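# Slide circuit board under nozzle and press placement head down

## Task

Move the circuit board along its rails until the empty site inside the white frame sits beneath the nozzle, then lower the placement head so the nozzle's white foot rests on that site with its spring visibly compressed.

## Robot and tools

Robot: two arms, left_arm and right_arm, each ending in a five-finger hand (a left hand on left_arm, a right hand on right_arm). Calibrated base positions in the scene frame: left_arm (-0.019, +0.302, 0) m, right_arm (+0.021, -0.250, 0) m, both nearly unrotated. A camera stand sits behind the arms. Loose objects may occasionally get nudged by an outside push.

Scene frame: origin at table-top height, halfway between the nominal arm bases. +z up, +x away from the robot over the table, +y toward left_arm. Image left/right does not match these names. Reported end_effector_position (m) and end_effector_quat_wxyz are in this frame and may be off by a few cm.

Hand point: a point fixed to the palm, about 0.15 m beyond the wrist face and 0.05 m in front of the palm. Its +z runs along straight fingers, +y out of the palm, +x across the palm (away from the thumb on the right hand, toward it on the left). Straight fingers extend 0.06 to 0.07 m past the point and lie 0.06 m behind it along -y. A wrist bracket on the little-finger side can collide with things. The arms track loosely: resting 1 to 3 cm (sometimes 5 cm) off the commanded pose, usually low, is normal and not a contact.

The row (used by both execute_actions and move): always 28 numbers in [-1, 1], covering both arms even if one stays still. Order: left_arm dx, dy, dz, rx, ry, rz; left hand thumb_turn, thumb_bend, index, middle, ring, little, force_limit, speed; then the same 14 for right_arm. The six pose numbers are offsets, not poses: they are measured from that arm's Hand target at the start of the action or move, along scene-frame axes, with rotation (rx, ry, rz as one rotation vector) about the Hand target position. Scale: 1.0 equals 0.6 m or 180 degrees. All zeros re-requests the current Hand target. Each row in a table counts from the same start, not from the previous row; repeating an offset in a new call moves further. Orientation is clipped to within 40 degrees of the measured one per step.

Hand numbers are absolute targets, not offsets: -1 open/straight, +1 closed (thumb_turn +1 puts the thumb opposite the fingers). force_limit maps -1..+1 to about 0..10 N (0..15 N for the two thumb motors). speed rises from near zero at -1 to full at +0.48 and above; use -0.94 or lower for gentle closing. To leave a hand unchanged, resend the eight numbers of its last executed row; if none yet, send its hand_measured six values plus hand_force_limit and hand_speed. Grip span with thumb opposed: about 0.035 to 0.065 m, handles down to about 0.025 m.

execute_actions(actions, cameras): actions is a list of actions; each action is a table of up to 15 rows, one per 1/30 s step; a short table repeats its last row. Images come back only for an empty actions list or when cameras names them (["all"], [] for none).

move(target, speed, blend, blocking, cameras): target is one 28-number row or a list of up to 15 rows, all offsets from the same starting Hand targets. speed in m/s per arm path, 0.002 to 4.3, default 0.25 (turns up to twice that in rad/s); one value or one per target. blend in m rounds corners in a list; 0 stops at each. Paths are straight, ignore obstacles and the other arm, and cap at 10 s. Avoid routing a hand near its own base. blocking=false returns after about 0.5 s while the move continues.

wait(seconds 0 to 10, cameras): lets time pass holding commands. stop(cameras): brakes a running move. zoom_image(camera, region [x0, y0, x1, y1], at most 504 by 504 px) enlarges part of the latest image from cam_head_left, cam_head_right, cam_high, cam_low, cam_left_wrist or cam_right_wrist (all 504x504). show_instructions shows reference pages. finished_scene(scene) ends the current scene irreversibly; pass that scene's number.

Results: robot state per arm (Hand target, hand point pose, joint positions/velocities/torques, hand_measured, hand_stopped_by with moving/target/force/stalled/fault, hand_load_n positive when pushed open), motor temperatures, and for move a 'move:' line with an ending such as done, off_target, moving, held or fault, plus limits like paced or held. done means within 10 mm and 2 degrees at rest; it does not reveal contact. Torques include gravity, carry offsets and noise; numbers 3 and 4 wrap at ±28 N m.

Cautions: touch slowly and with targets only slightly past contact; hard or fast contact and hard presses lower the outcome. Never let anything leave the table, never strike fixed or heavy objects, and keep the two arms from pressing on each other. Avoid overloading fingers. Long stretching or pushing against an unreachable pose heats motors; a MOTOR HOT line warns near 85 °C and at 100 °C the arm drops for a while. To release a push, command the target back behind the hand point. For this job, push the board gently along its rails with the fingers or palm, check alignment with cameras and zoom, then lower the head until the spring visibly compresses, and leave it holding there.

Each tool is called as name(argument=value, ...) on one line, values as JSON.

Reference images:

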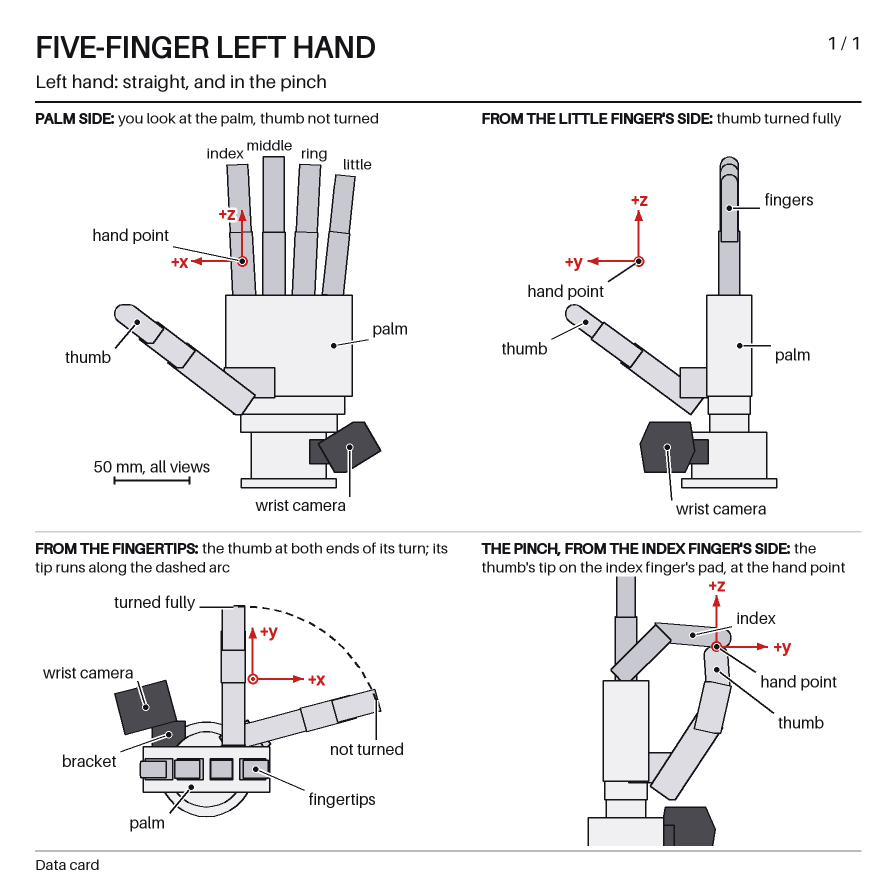

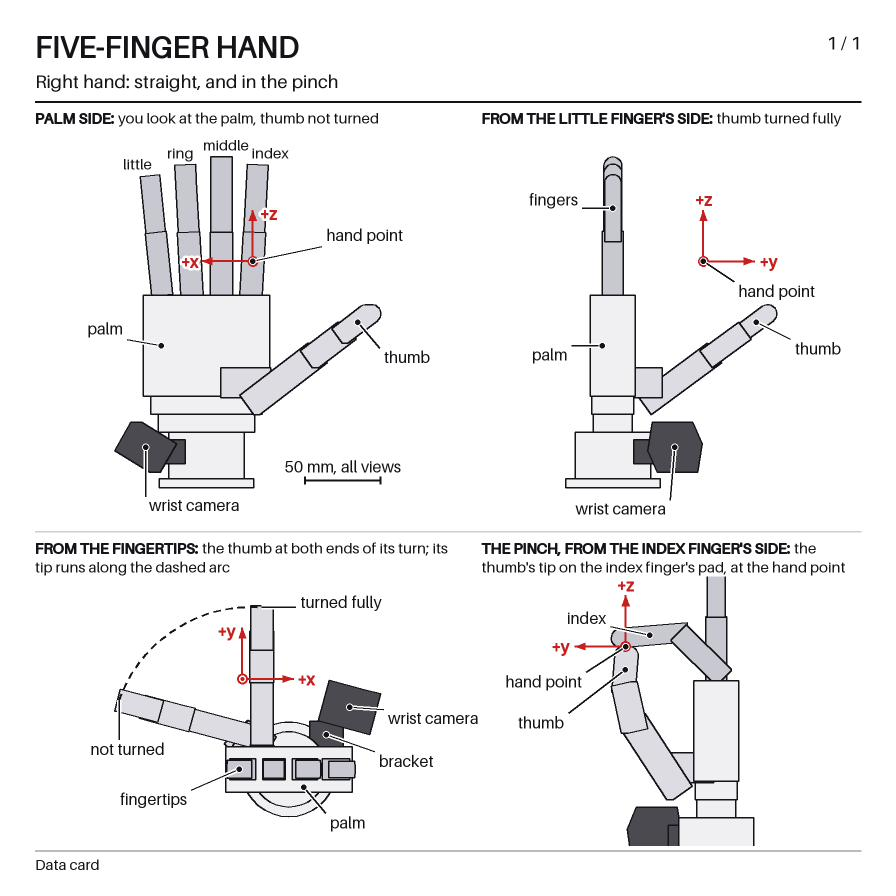

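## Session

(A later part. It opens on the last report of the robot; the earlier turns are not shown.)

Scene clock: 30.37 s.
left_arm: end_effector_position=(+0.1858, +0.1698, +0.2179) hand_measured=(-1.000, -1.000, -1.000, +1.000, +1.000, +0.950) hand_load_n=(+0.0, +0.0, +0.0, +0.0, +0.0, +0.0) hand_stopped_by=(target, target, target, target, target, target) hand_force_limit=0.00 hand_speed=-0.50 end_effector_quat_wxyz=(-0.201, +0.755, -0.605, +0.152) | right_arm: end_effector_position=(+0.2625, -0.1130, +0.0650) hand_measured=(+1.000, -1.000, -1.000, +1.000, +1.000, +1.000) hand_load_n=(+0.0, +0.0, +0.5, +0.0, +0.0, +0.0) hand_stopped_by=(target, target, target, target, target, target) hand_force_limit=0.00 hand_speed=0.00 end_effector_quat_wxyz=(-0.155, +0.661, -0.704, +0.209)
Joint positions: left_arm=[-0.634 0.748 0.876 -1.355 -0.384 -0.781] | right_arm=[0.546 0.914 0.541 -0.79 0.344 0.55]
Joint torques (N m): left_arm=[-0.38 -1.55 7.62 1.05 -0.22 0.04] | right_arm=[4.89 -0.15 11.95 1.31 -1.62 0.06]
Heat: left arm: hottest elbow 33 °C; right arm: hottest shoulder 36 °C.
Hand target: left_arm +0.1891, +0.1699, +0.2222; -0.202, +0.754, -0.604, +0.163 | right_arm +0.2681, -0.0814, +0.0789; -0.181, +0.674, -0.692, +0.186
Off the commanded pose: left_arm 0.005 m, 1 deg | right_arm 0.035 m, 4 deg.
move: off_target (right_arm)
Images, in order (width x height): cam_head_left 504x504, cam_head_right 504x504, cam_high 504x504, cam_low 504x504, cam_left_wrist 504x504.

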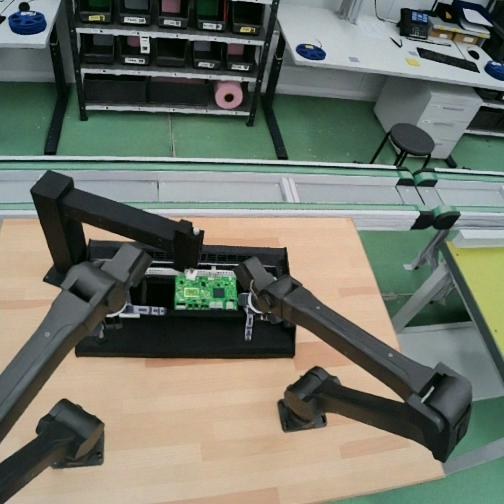

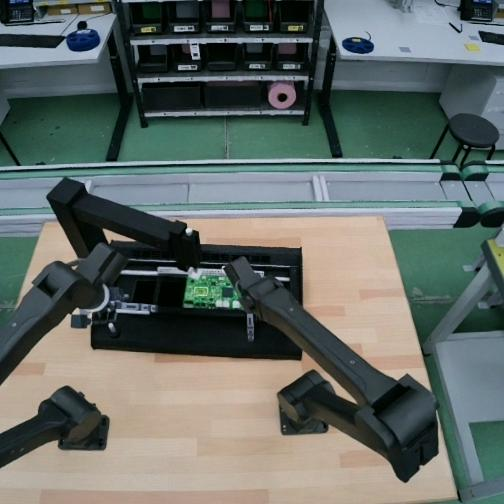

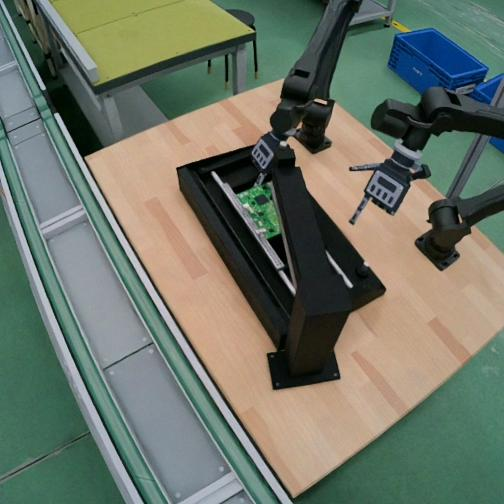

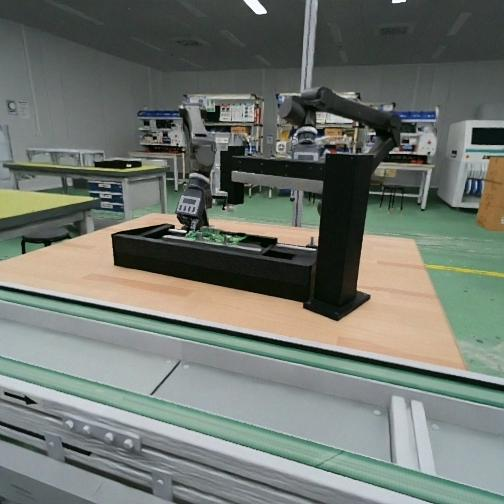

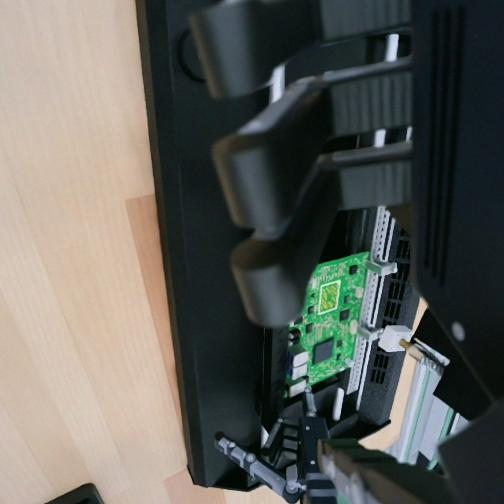

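move(target=[[0,0,0,0,0,0,-1,-1,-1,1,1,0.95,0,-0.5,-0.003,-0.0683,0,0,0,0,1,-1,-1,1,1,1,0,0],[0,0,0,0,0,0,-1,-1,-1,1,1,0.95,0,-0.5,-0.003,-0.0683,0.2,0,0,0,1,-1,-1,1,1,1,0,0],[0,0,0,0,0,0,-1,-1,-1,1,1,0.95,0,-0.5,0.003,-0.081,0.5685,0.0258,-0.0803,0.2174,1,-1,-1,1,1,1,0,0],[0,0,0,0,0,0,-1,-1,-1,1,1,0.95,0,-0.5,0.0432,0.0623,0.5185,0.0258,-0.0803,0.2174,1,-1,-1,1,1,1,0,0]], blend=[0,0.03,0.04,0], speed=[0.05,0.15,0.25,0.2], cameras=["all"])

zoom_image(camera="cam_head_right", region=[150, 200, 290, 310])

zoom_image(camera="cam_head_left", region=[150, 200, 290, 310])

zoom_image(camera="cam_low", region=[180, 120, 300, 220])

zoom_image(camera="cam_high", region=[220, 80, 340, 200])

Scene clock: 38.70 s.
left_arm: end_effector_position=(+0.1858, +0.1698, +0.2179) hand_measured=(-1.000, -1.000, -1.000, +1.000, +1.000, +0.950) hand_load_n=(+0.0, +0.0, +0.0, +0.0, +0.0, +0.0) hand_stopped_by=(target, target, target, target, target, target) hand_force_limit=0.00 hand_speed=-0.50 end_effector_quat_wxyz=(-0.201, +0.755, -0.605, +0.152) | right_arm: end_effector_position=(+0.2899, -0.0507, +0.3847) hand_measured=(+1.000, -1.000, -1.000, +1.000, +1.000, +1.000) hand_load_n=(+0.0, +0.0, +0.0, +0.0, +0.0, +0.0) hand_stopped_by=(target, target, target, target, target, target) hand_force_limit=0.00 hand_speed=0.00 end_effector_quat_wxyz=(-0.334, +0.835, -0.405, +0.167)
Joint positions: left_arm=[-0.634 0.748 0.876 -1.355 -0.384 -0.781] | right_arm=[0.499 0.911 1.311 -1.21 -0.101 -0.118]
Joint torques (N m): left_arm=[-0.38 -1.55 7.62 1.01 -0.22 0.04] | right_arm=[1.79 -1.9 9.39 2.29 -0.12 0.11]
Heat: left arm: hottest elbow 33 °C; right arm: hottest shoulder 36 °C.
Hand target: left_arm +0.1891, +0.1699, +0.2222; -0.202, +0.754, -0.604, +0.163 | right_arm +0.2940, -0.0440, +0.3900; -0.343, +0.830, -0.406, +0.169
Off the commanded pose: left_arm 0.005 m, 1 deg | right_arm 0.009 m, 1 deg.
move: done

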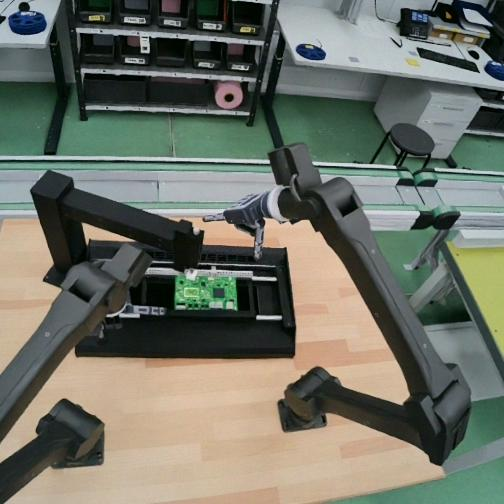

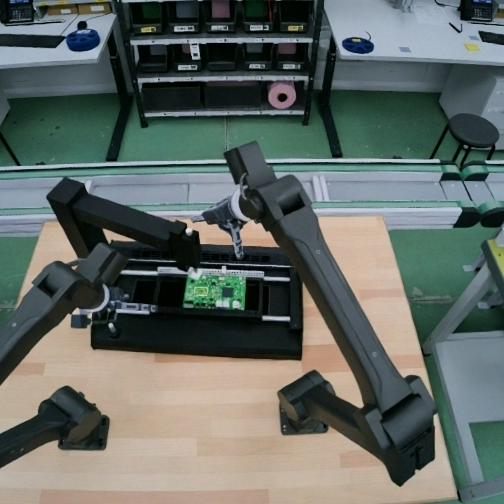

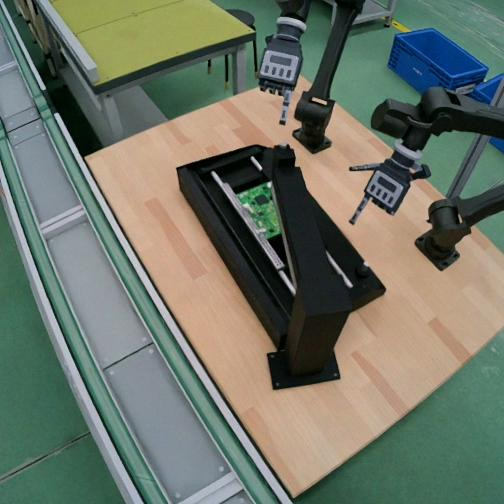

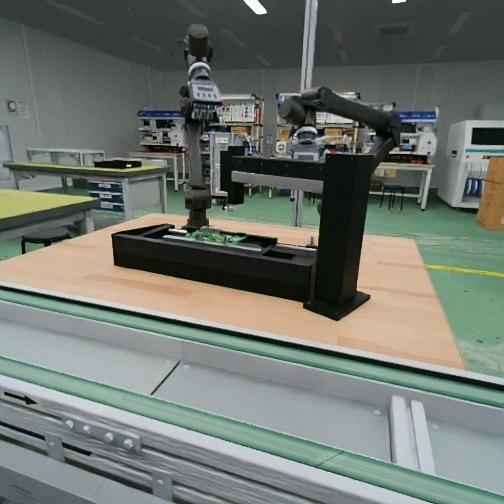

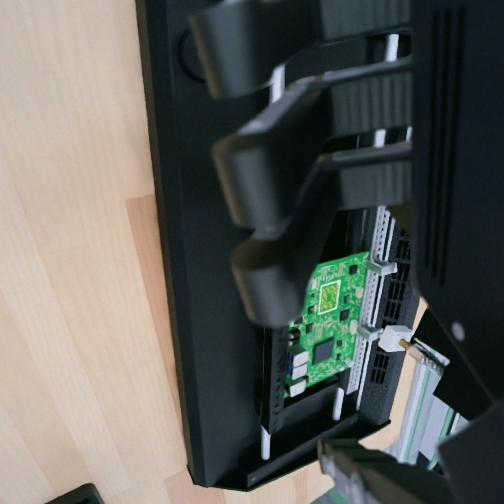

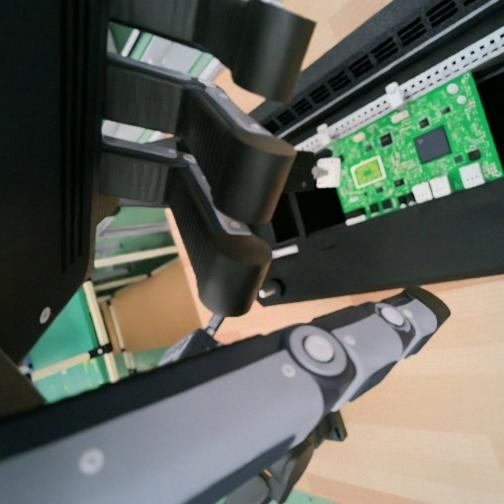

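Scaled by 3.600 from the camera's 504x504 image, which has a finer 720x720 frame.

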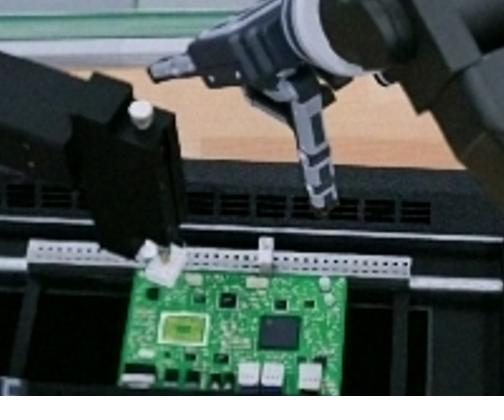

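Scaled by 3.600 from the camera's 504x504 image, which has a finer 720x720 frame.

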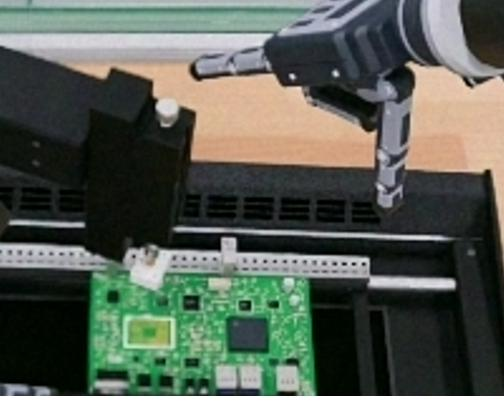

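Scaled by 4.200 from the camera's 504x504 image, which has a finer 720x720 frame.

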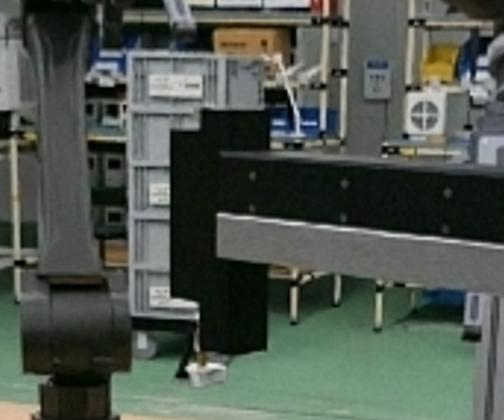

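Scaled by 4.200 from the camera's 504x504 image, which has a finer 720x720 frame.

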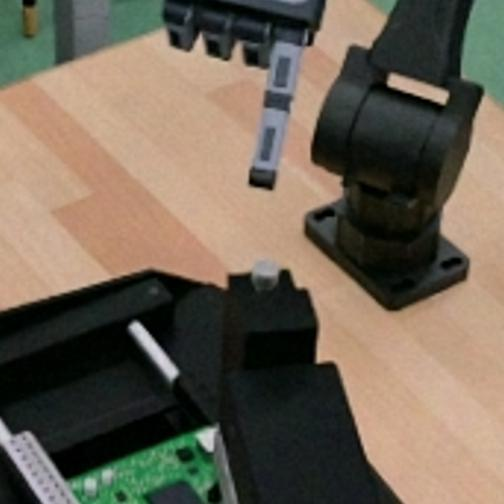

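move(target=[0,0,0,0,0,0,-1,-1,-1,1,1,0.95,0,-0.5,0.0083,0.0267,-0.0333,0,0,0,1,-1,-1,1,1,1,0,0], speed=0.1, cameras=["cam_head_left","cam_head_right","cam_high","cam_low"])

zoom_image(camera="cam_head_right", region=[150, 190, 250, 270])

zoom_image(camera="cam_head_left", region=[150, 190, 250, 270])

zoom_image(camera="cam_low", region=[180, 100, 280, 200])

zoom_image(camera="cam_high", region=[240, 80, 320, 180])

Scene clock: 40.60 s.
left_arm: end_effector_position=(+0.1858, +0.1698, +0.2179) hand_measured=(-1.000, -1.000, -1.000, +1.000, +1.000, +0.950) hand_load_n=(+0.0, +0.0, +0.0, +0.0, +0.0, +0.0) hand_stopped_by=(target, target, target, target, target, target) hand_force_limit=0.00 hand_speed=-0.50 end_effector_quat_wxyz=(-0.201, +0.755, -0.605, +0.152) | right_arm: end_effector_position=(+0.2964, -0.0349, +0.3731) hand_measured=(+1.000, -1.000, -1.000, +1.000, +1.000, +1.000) hand_load_n=(+0.0, +0.0, +0.0, +0.0, +0.0, +0.0) hand_stopped_by=(target, target, target, target, target, target) hand_force_limit=0.00 hand_speed=0.00 end_effector_quat_wxyz=(-0.341, +0.832, -0.403, +0.172)
Joint positions: left_arm=[-0.634 0.748 0.876 -1.355 -0.384 -0.781] | right_arm=[0.541 0.919 1.276 -1.146 -0.069 -0.086]
Joint torques (N m): left_arm=[-0.38 -1.55 7.62 1.02 -0.22 0.04] | right_arm=[2.2 -2.08 8.28 2.13 -0.1 0.09]
Heat: left arm: hottest elbow 33 °C; right arm: hottest shoulder 36 °C.
Hand target: left_arm +0.1891, +0.1699, +0.2222; -0.202, +0.754, -0.604, +0.163 | right_arm +0.2989, -0.0280, +0.3699; -0.343, +0.830, -0.406, +0.169
Off the commanded pose: left_arm 0.005 m, 1 deg | right_arm 0.008 m, 1 deg.
move: done
Images, in order (width x height): cam_head_left 504x504, cam_head_right 504x504, cam_high 504x504, cam_low 504x504.

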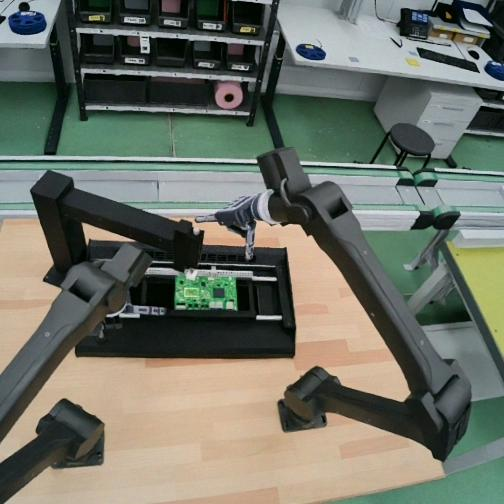

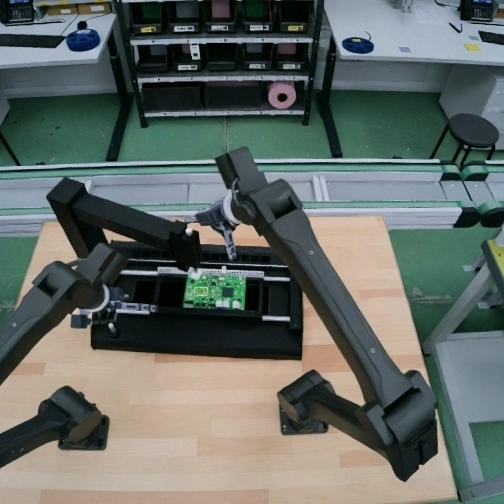

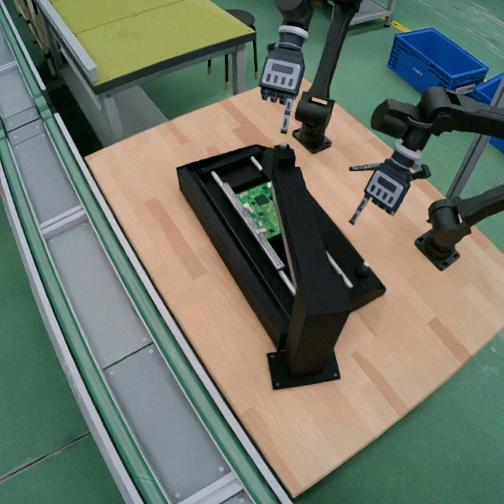

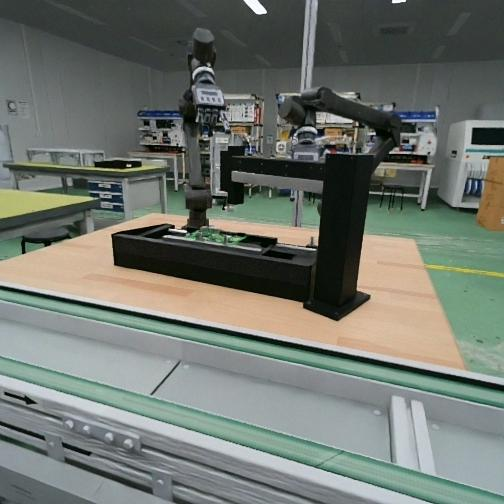

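Scaled by 5.040 from the camera's 504x504 image, which has a finer 720x720 frame.

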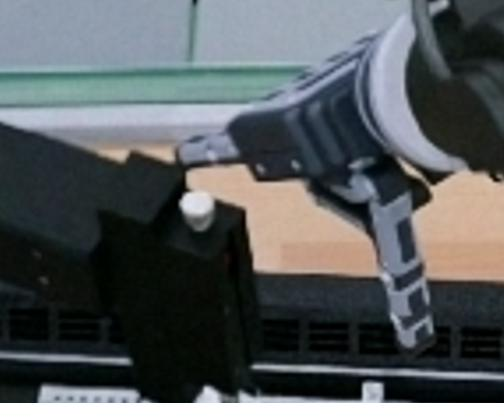

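Scaled by 5.040 from the camera's 504x504 image, which has a finer 720x720 frame.

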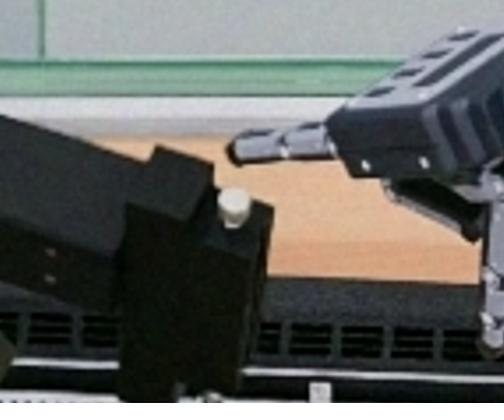

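Scaled by 5.040 from the camera's 504x504 image, which has a finer 720x720 frame.

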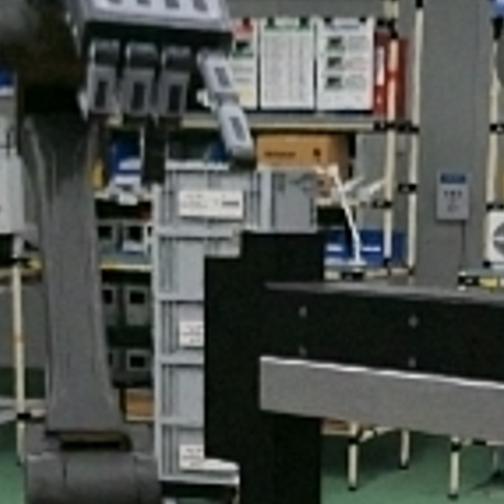

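Scaled by 5.040 from the camera's 504x504 image, which has a finer 720x720 frame.

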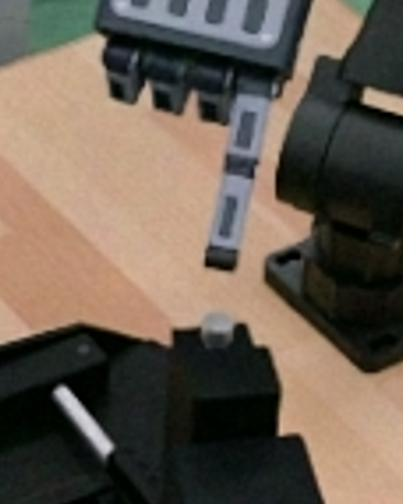

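move(target=[[0,0,0,0,0,0,-1,-1,-1,1,1,0.95,0,-0.5,0.0008,-0.0033,-0.055,0,0,0,1,-1,-1,1,1,1,0,0],[0,0,0,0,0,0,-1,-1,-1,1,1,0.95,0,-0.5,0.0008,-0.0033,-0.1865,0,0,0,1,-1,-1,1,1,1,0,0]], speed=[0.06,0.06], blend=[0.01,0], cameras=["cam_head_left","cam_head_right","cam_high","cam_low","cam_left_wrist"])

zoom_image(camera="cam_left_wrist", region=[270, 240, 450, 420])

zoom_image(camera="cam_head_right", region=[150, 200, 250, 310])

zoom_image(camera="cam_low", region=[180, 160, 280, 260])

Scene clock: 44.40 s.
left_arm: end_effector_position=(+0.1858, +0.1698, +0.2179) hand_measured=(-1.000, -1.000, -1.000, +1.000, +1.000, +0.950) hand_load_n=(+0.0, +0.0, +0.0, +0.0, +0.0, +0.5) hand_stopped_by=(target, target, target, target, target, target) hand_force_limit=0.00 hand_speed=-0.50 end_effector_quat_wxyz=(-0.201, +0.755, -0.605, +0.152) | right_arm: end_effector_position=(+0.2995, -0.0327, +0.2758) hand_measured=(+1.000, -1.000, -1.000, +1.000, +1.000, +1.000) hand_load_n=(+0.0, +0.0, +0.0, +0.0, +0.0, +0.0) hand_stopped_by=(target, target, target, target, target, target) hand_force_limit=0.00 hand_speed=0.00 end_effector_quat_wxyz=(-0.355, +0.825, -0.400, +0.181)
Joint positions: left_arm=[-0.634 0.748 0.876 -1.355 -0.384 -0.781] | right_arm=[0.541 0.842 0.96 -0.871 -0.07 -0.085]
Joint torques (N m): left_arm=[-0.38 -1.49 7.62 1.01 -0.22 0.04] | right_arm=[1.2 -0.67 7.38 2.1 -0.26 0.01]
Heat: left arm: hottest elbow 33 °C; right arm: hottest shoulder 36 °C.
Hand target: left_arm +0.1891, +0.1699, +0.2222; -0.202, +0.754, -0.604, +0.163 | right_arm +0.2995, -0.0300, +0.2581; -0.343, +0.830, -0.406, +0.169
Off the commanded pose: left_arm 0.005 m, 1 deg | right_arm 0.018 m, 2 deg.
move: off_target (right_arm)
Images, in order (width x height): cam_head_left 504x504, cam_head_right 504x504, cam_high 504x504, cam_low 504x504, cam_left_wrist 504x504.

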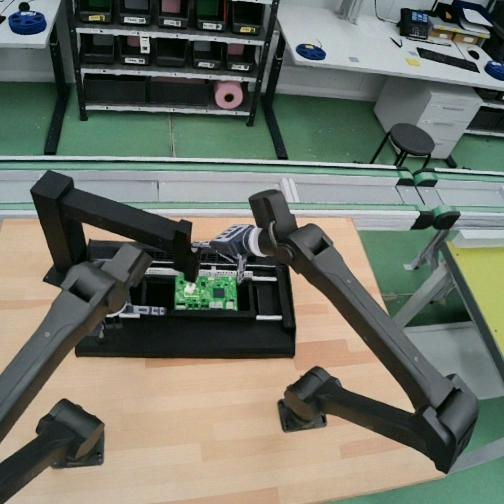

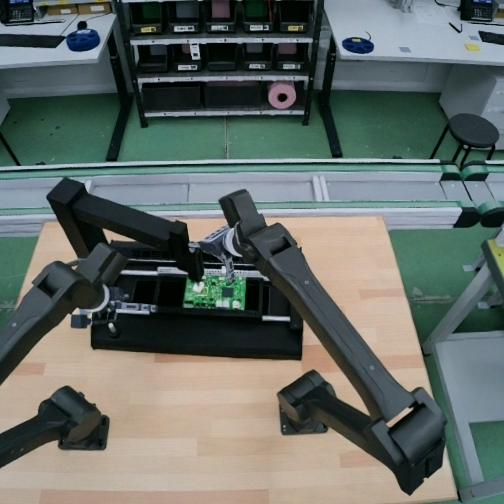

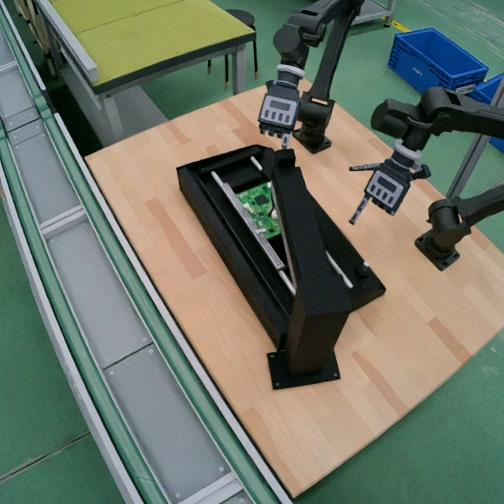

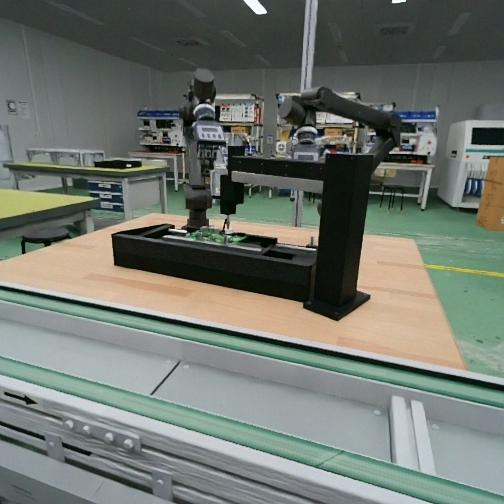

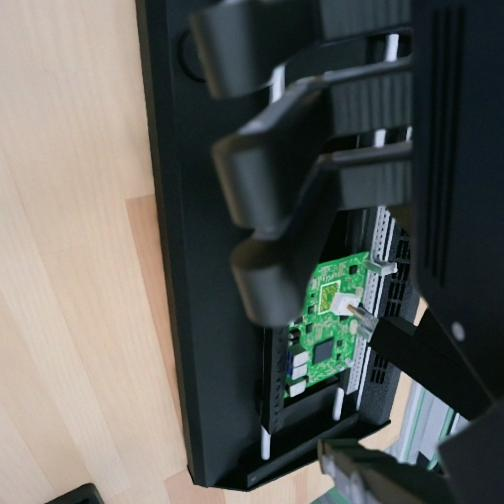

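Scaled by 2.800 from the camera's 504x504 image, which has a finer 720x720 frame.

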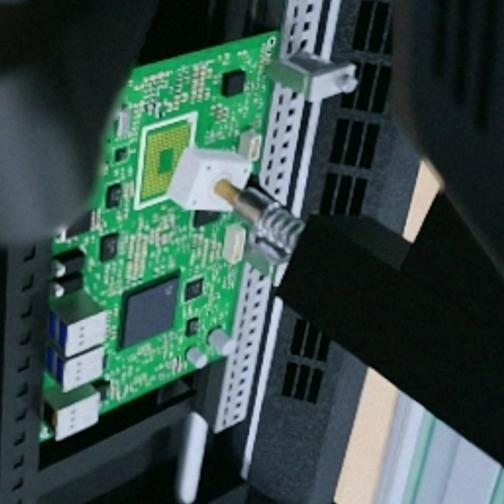

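Scaled by 4.582 from the camera's 504x504 image, which has a finer 720x720 frame.

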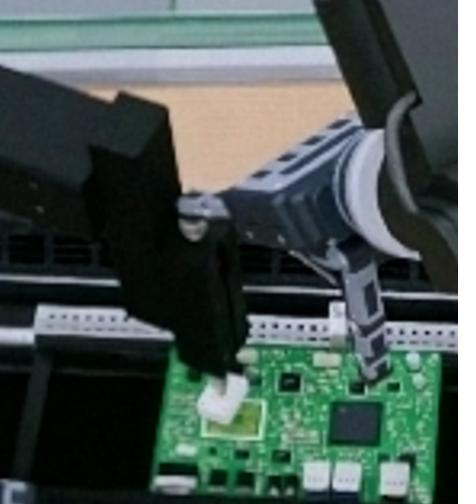

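Scaled by 5.040 from the camera's 504x504 image, which has a finer 720x720 frame.

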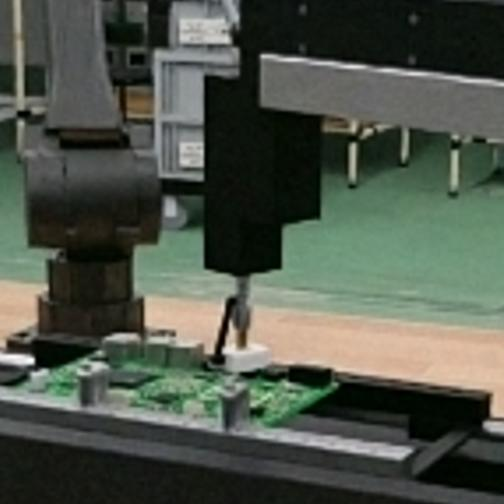

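move(target=[0,0,0,0,0,0,-1,-1,-1,1,1,0.95,0,-0.5,0,0,-0.017,0,0,0,1,-1,-1,1,1,1,0,0], speed=0.05, cameras=["cam_head_left","cam_head_right","cam_high","cam_low","cam_left_wrist"])

zoom_image(camera="cam_left_wrist", region=[300, 240, 400, 340])

zoom_image(camera="cam_head_right", region=[170, 260, 250, 320])

zoom_image(camera="cam_head_left", region=[160, 260, 240, 320])

zoom_image(camera="cam_low", region=[180, 190, 260, 260])

zoom_image(camera="cam_high", region=[220, 160, 300, 240])

Scene clock: 45.87 s.
left_arm: end_effector_position=(+0.1858, +0.1698, +0.2179) hand_measured=(-1.000, -1.000, -1.000, +1.000, +1.000, +0.950) hand_load_n=(+0.0, +0.0, -0.5, +0.0, +0.0, +0.0) hand_stopped_by=(target, target, target, target, target, target) hand_force_limit=0.00 hand_speed=-0.50 end_effector_quat_wxyz=(-0.201, +0.755, -0.605, +0.152) | right_arm: end_effector_position=(+0.3006, -0.0319, +0.2661) hand_measured=(+1.000, -1.000, -1.000, +1.000, +1.000, +1.000) hand_load_n=(+0.0, +0.0, +0.0, +0.0, +0.0, +0.0) hand_stopped_by=(target, target, target, target, target, target) hand_force_limit=0.00 hand_speed=0.00 end_effector_quat_wxyz=(-0.356, +0.825, -0.400, +0.181)
Joint positions: left_arm=[-0.634 0.748 0.876 -1.355 -0.384 -0.781] | right_arm=[0.541 0.842 0.934 -0.844 -0.071 -0.085]
Joint torques (N m): left_arm=[-0.32 -1.55 7.64 1.01 -0.22 0.04] | right_arm=[1.44 -0.91 7.28 2.02 -0.24 0]
Heat: left arm: hottest elbow 33 °C; right arm: hottest shoulder 36 °C.
Hand target: left_arm +0.1891, +0.1699, +0.2222; -0.202, +0.754, -0.604, +0.163 | right_arm +0.2995, -0.0300, +0.2479; -0.343, +0.830, -0.406, +0.169
Off the commanded pose: left_arm 0.005 m, 1 deg | right_arm 0.018 m, 2 deg.
move: off_target (right_arm)
Images, in order (width x height): cam_head_left 504x504, cam_head_right 504x504, cam_high 504x504, cam_low 504x504, cam_left_wrist 504x504.

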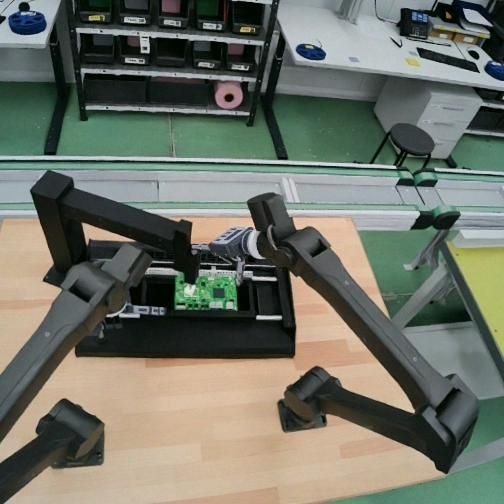

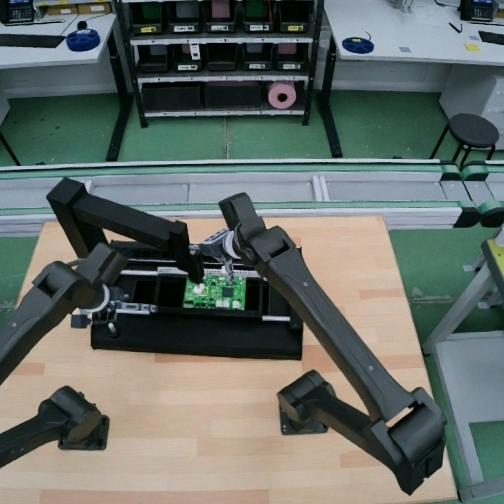

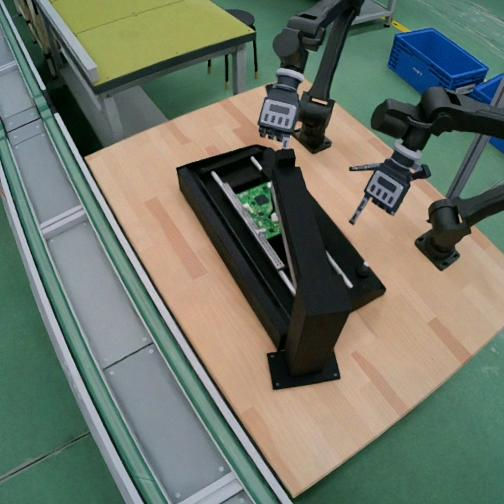

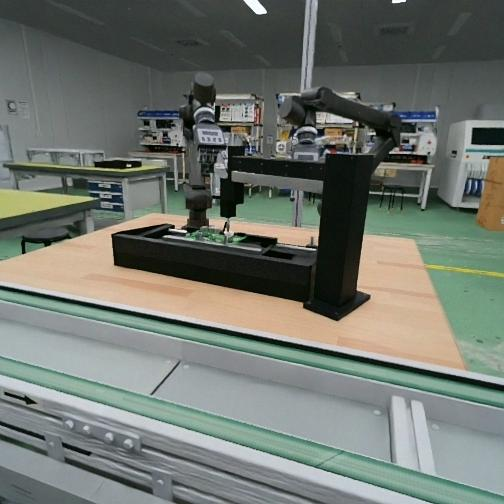

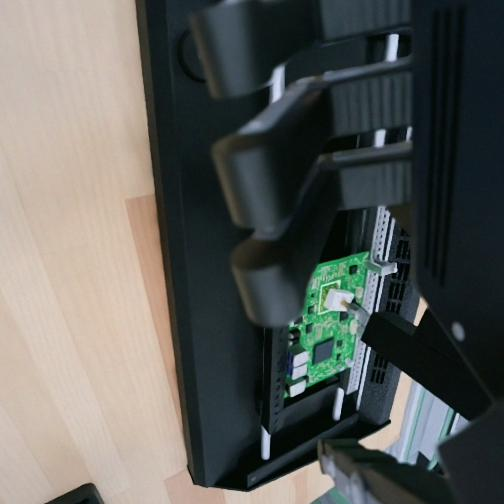

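Scaled by 5.040 from the camera's 504x504 image, which has a finer 720x720 frame.

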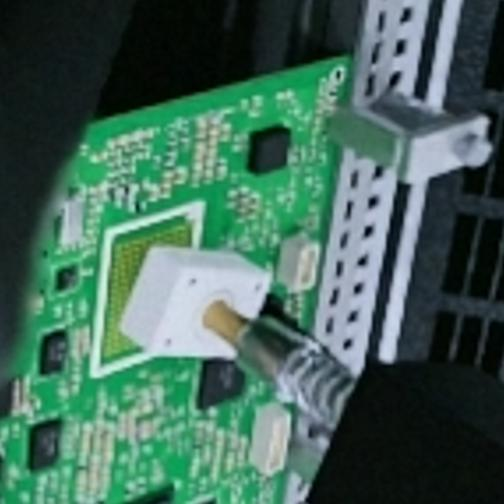

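Scaled by 6.300 from the camera's 504x504 image, which has a finer 720x720 frame.

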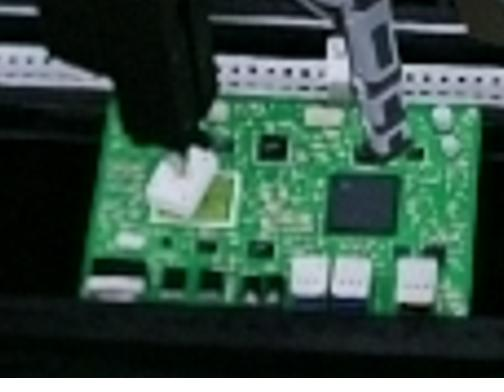

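Scaled by 6.300 from the camera's 504x504 image, which has a finer 720x720 frame.

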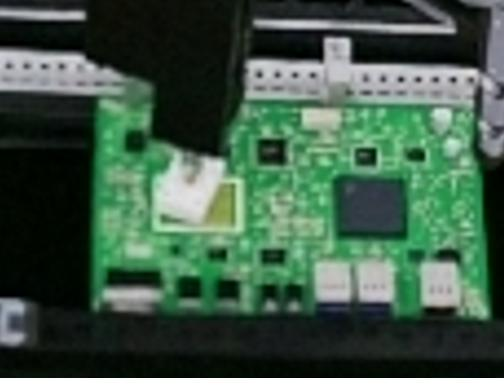

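Scaled by 6.300 from the camera's 504x504 image, which has a finer 720x720 frame.

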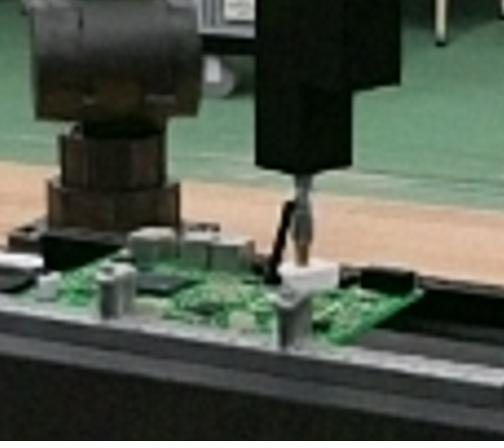

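Scaled by 6.300 from the camera's 504x504 image, which has a finer 720x720 frame.

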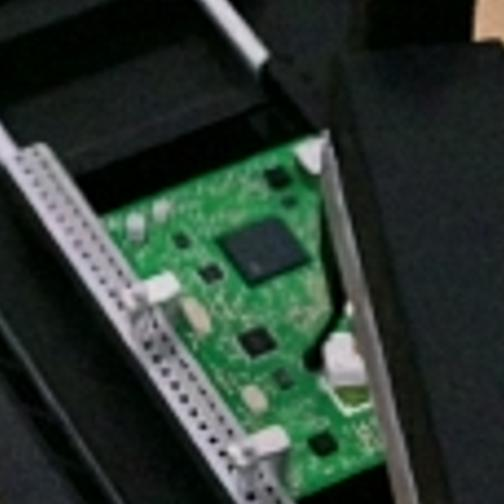

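move(target=[[0,0,0,0,0,0,-1,-1,-1,1,1,0.95,0,-0.5,0,0,0.2535,0,0,0,1,-1,-1,1,1,1,0,0],[0,0,0,0,0,0,-1,-1,-1,1,1,0.95,0,-0.5,-0.049,-0.1667,0.187,-0.0258,0.0803,-0.2174,1,-1,-1,1,1,1,0,0],[0,0,0,0,0,0,-1,-1,-1,1,1,0.95,0,-0.5,-0.0555,-0.1533,-0.18,-0.0258,0.0803,-0.2174,1,-1,-1,1,1,1,0,0],[0,0,0,0,0,0,-1,-1,-1,1,1,0.95,0,-0.5,-0.0555,-0.1533,-0.2817,-0.0258,0.0803,-0.2174,1,-1,-1,1,1,1,0,0]], blend=[0.04,0.03,0,0], speed=[0.15,0.25,0.25,0.06], cameras=["cam_left_wrist","cam_high","cam_head_left"])

zoom_image(camera="cam_left_wrist", region=[250, 240, 410, 440])

Scene clock: 58.40 s.
left_arm: end_effector_position=(+0.1858, +0.1698, +0.2179) hand_measured=(-1.000, -1.000, -1.000, +1.000, +1.000, +0.950) hand_load_n=(+0.0, -0.5, +0.0, +0.0, +0.0, +0.5) hand_stopped_by=(target, target, target, target, target, target) hand_force_limit=0.00 hand_speed=-0.50 end_effector_quat_wxyz=(-0.201, +0.755, -0.605, +0.152) | right_arm: end_effector_position=(+0.2657, -0.1260, +0.0828) hand_measured=(+1.000, -1.000, -1.000, +1.000, +1.000, +1.000) hand_load_n=(+0.0, +0.0, +0.0, +0.0, +0.0, +0.0) hand_stopped_by=(target, target, target, target, target, target) hand_force_limit=0.00 hand_speed=0.00 end_effector_quat_wxyz=(-0.180, +0.675, -0.690, +0.188)
Joint positions: left_arm=[-0.634 0.748 0.876 -1.355 -0.384 -0.781] | right_arm=[0.438 0.844 0.547 -0.799 0.235 0.414]
Joint torques (N m): left_arm=[-0.32 -1.61 7.62 0.99 -0.21 0.03] | right_arm=[2.14 -0.67 8.05 1.63 0.11 0.06]
Heat: left arm: hottest elbow 34 °C; right arm: hottest shoulder 36 °C.
Hand target: left_arm +0.1891, +0.1699, +0.2222; -0.202, +0.754, -0.604, +0.163 | right_arm +0.2662, -0.1220, +0.0789; -0.181, +0.674, -0.692, +0.186
Off the commanded pose: left_arm 0.005 m, 1 deg | right_arm 0.006 m, 0 deg.
move: done
Images, in order (width x height): cam_head_left 504x504, cam_high 504x504, cam_left_wrist 504x504.

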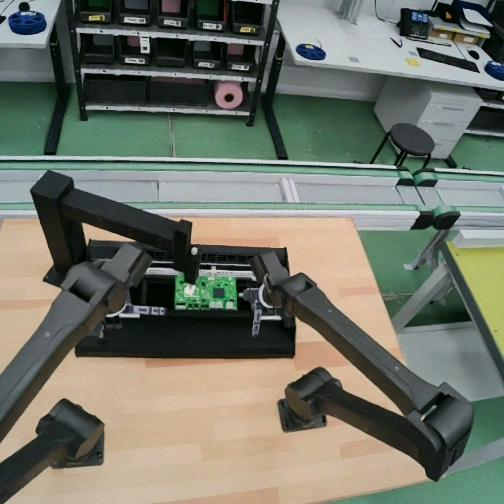

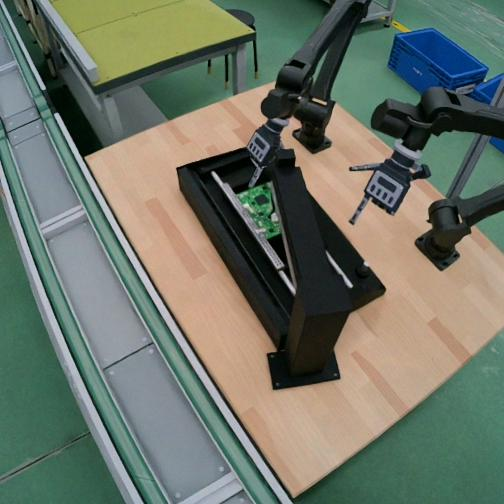

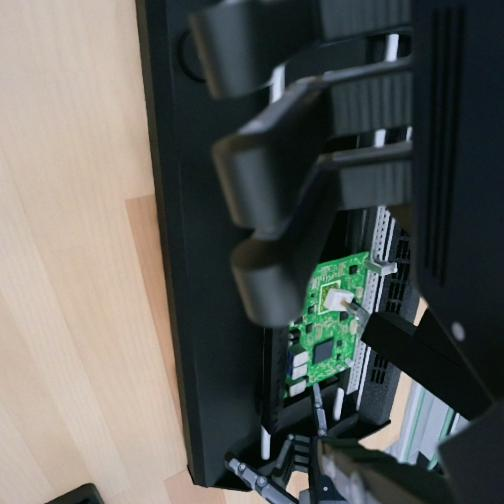

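Scaled by 2.520 from the camera's 504x504 image, which has a finer 720x720 frame.

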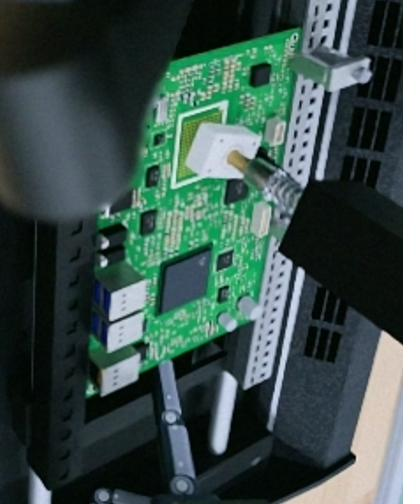

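move(target=[0,0,0,0,0,0,-1,-1,-1,1,1,0.95,0,-0.5,0.0035,0.0743,0,0,0,0,1,-1,-1,1,1,1,0,0], speed=0.05, cameras=["cam_left_wrist","cam_head_left","cam_head_right"])

zoom_image(camera="cam_left_wrist", region=[300, 240, 400, 340])

zoom_image(camera="cam_head_right", region=[170, 260, 250, 320])

zoom_image(camera="cam_head_left", region=[160, 260, 240, 320])

Scene clock: 60.33 s.
left_arm: end_effector_position=(+0.1858, +0.1698, +0.2179) hand_measured=(-1.000, -1.000, -1.000, +1.000, +1.000, +0.950) hand_load_n=(+0.0, -0.5, +0.0, +0.0, +0.0, +0.0) hand_stopped_by=(target, target, target, target, target, target) hand_force_limit=0.00 hand_speed=-0.50 end_effector_quat_wxyz=(-0.201, +0.755, -0.605, +0.152) | right_arm: end_effector_position=(+0.2599, -0.1068, +0.0657) hand_measured=(+1.000, -1.000, -1.000, +1.000, +1.000, +1.000) hand_load_n=(+0.0, +0.0, +0.0, +0.0, +0.0, +0.0) hand_stopped_by=(target, target, target, target, target, target) hand_force_limit=0.00 hand_speed=0.00 end_effector_quat_wxyz=(-0.155, +0.665, -0.701, +0.204)
Joint positions: left_arm=[-0.634 0.748 0.876 -1.355 -0.384 -0.781] | right_arm=[0.566 0.922 0.548 -0.799 0.341 0.56]
Joint torques (N m): left_arm=[-0.32 -1.61 7.64 0.99 -0.22 0.04] | right_arm=[4.19 -0.21 11.95 1.73 -1.3 0.08]
Heat: left arm: hottest elbow 34 °C; right arm: hottest shoulder 36 °C.
Hand target: left_arm +0.1891, +0.1699, +0.2222; -0.202, +0.754, -0.604, +0.163 | right_arm +0.2683, -0.0774, +0.0789; -0.181, +0.674, -0.692, +0.186
Off the commanded pose: left_arm 0.005 m, 1 deg | right_arm 0.033 m, 4 deg.
move: off_target (right_arm)
Images, in order (width x height): cam_head_left 504x504, cam_head_right 504x504, cam_left_wrist 504x504.

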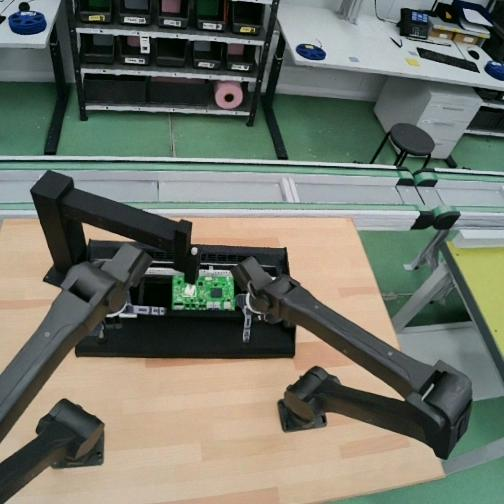

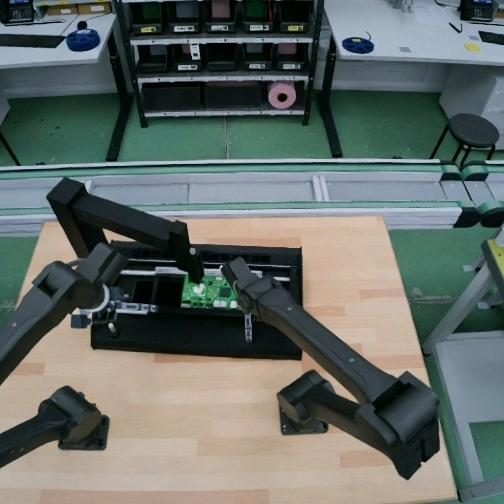

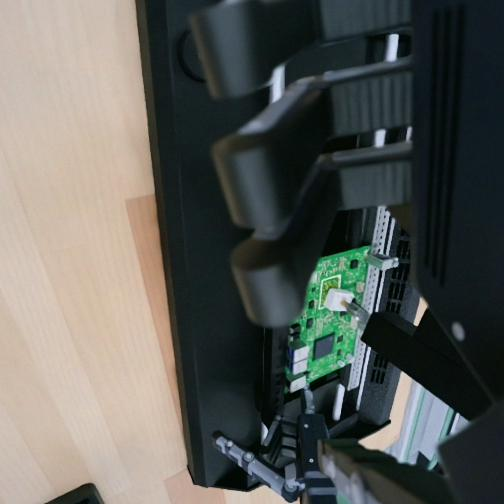

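Scaled by 5.040 from the camera's 504x504 image, which has a finer 720x720 frame.

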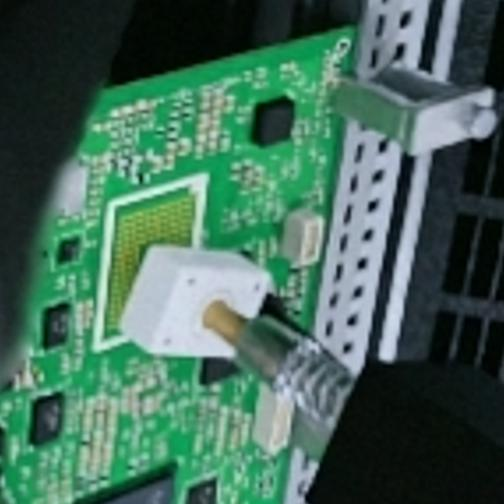

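Scaled by 6.300 from the camera's 504x504 image, which has a finer 720x720 frame.

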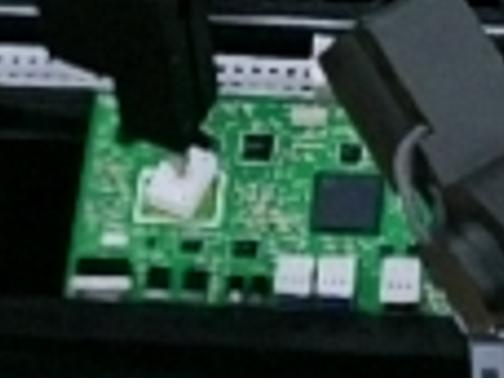

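Scaled by 6.300 from the camera's 504x504 image, which has a finer 720x720 frame.

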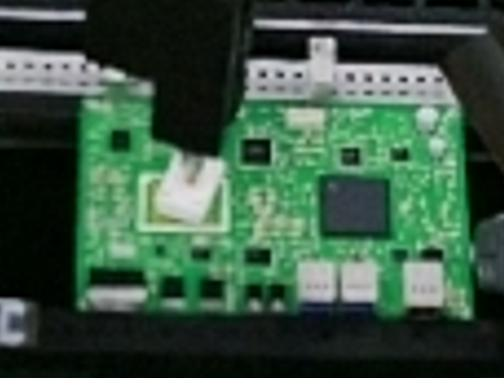

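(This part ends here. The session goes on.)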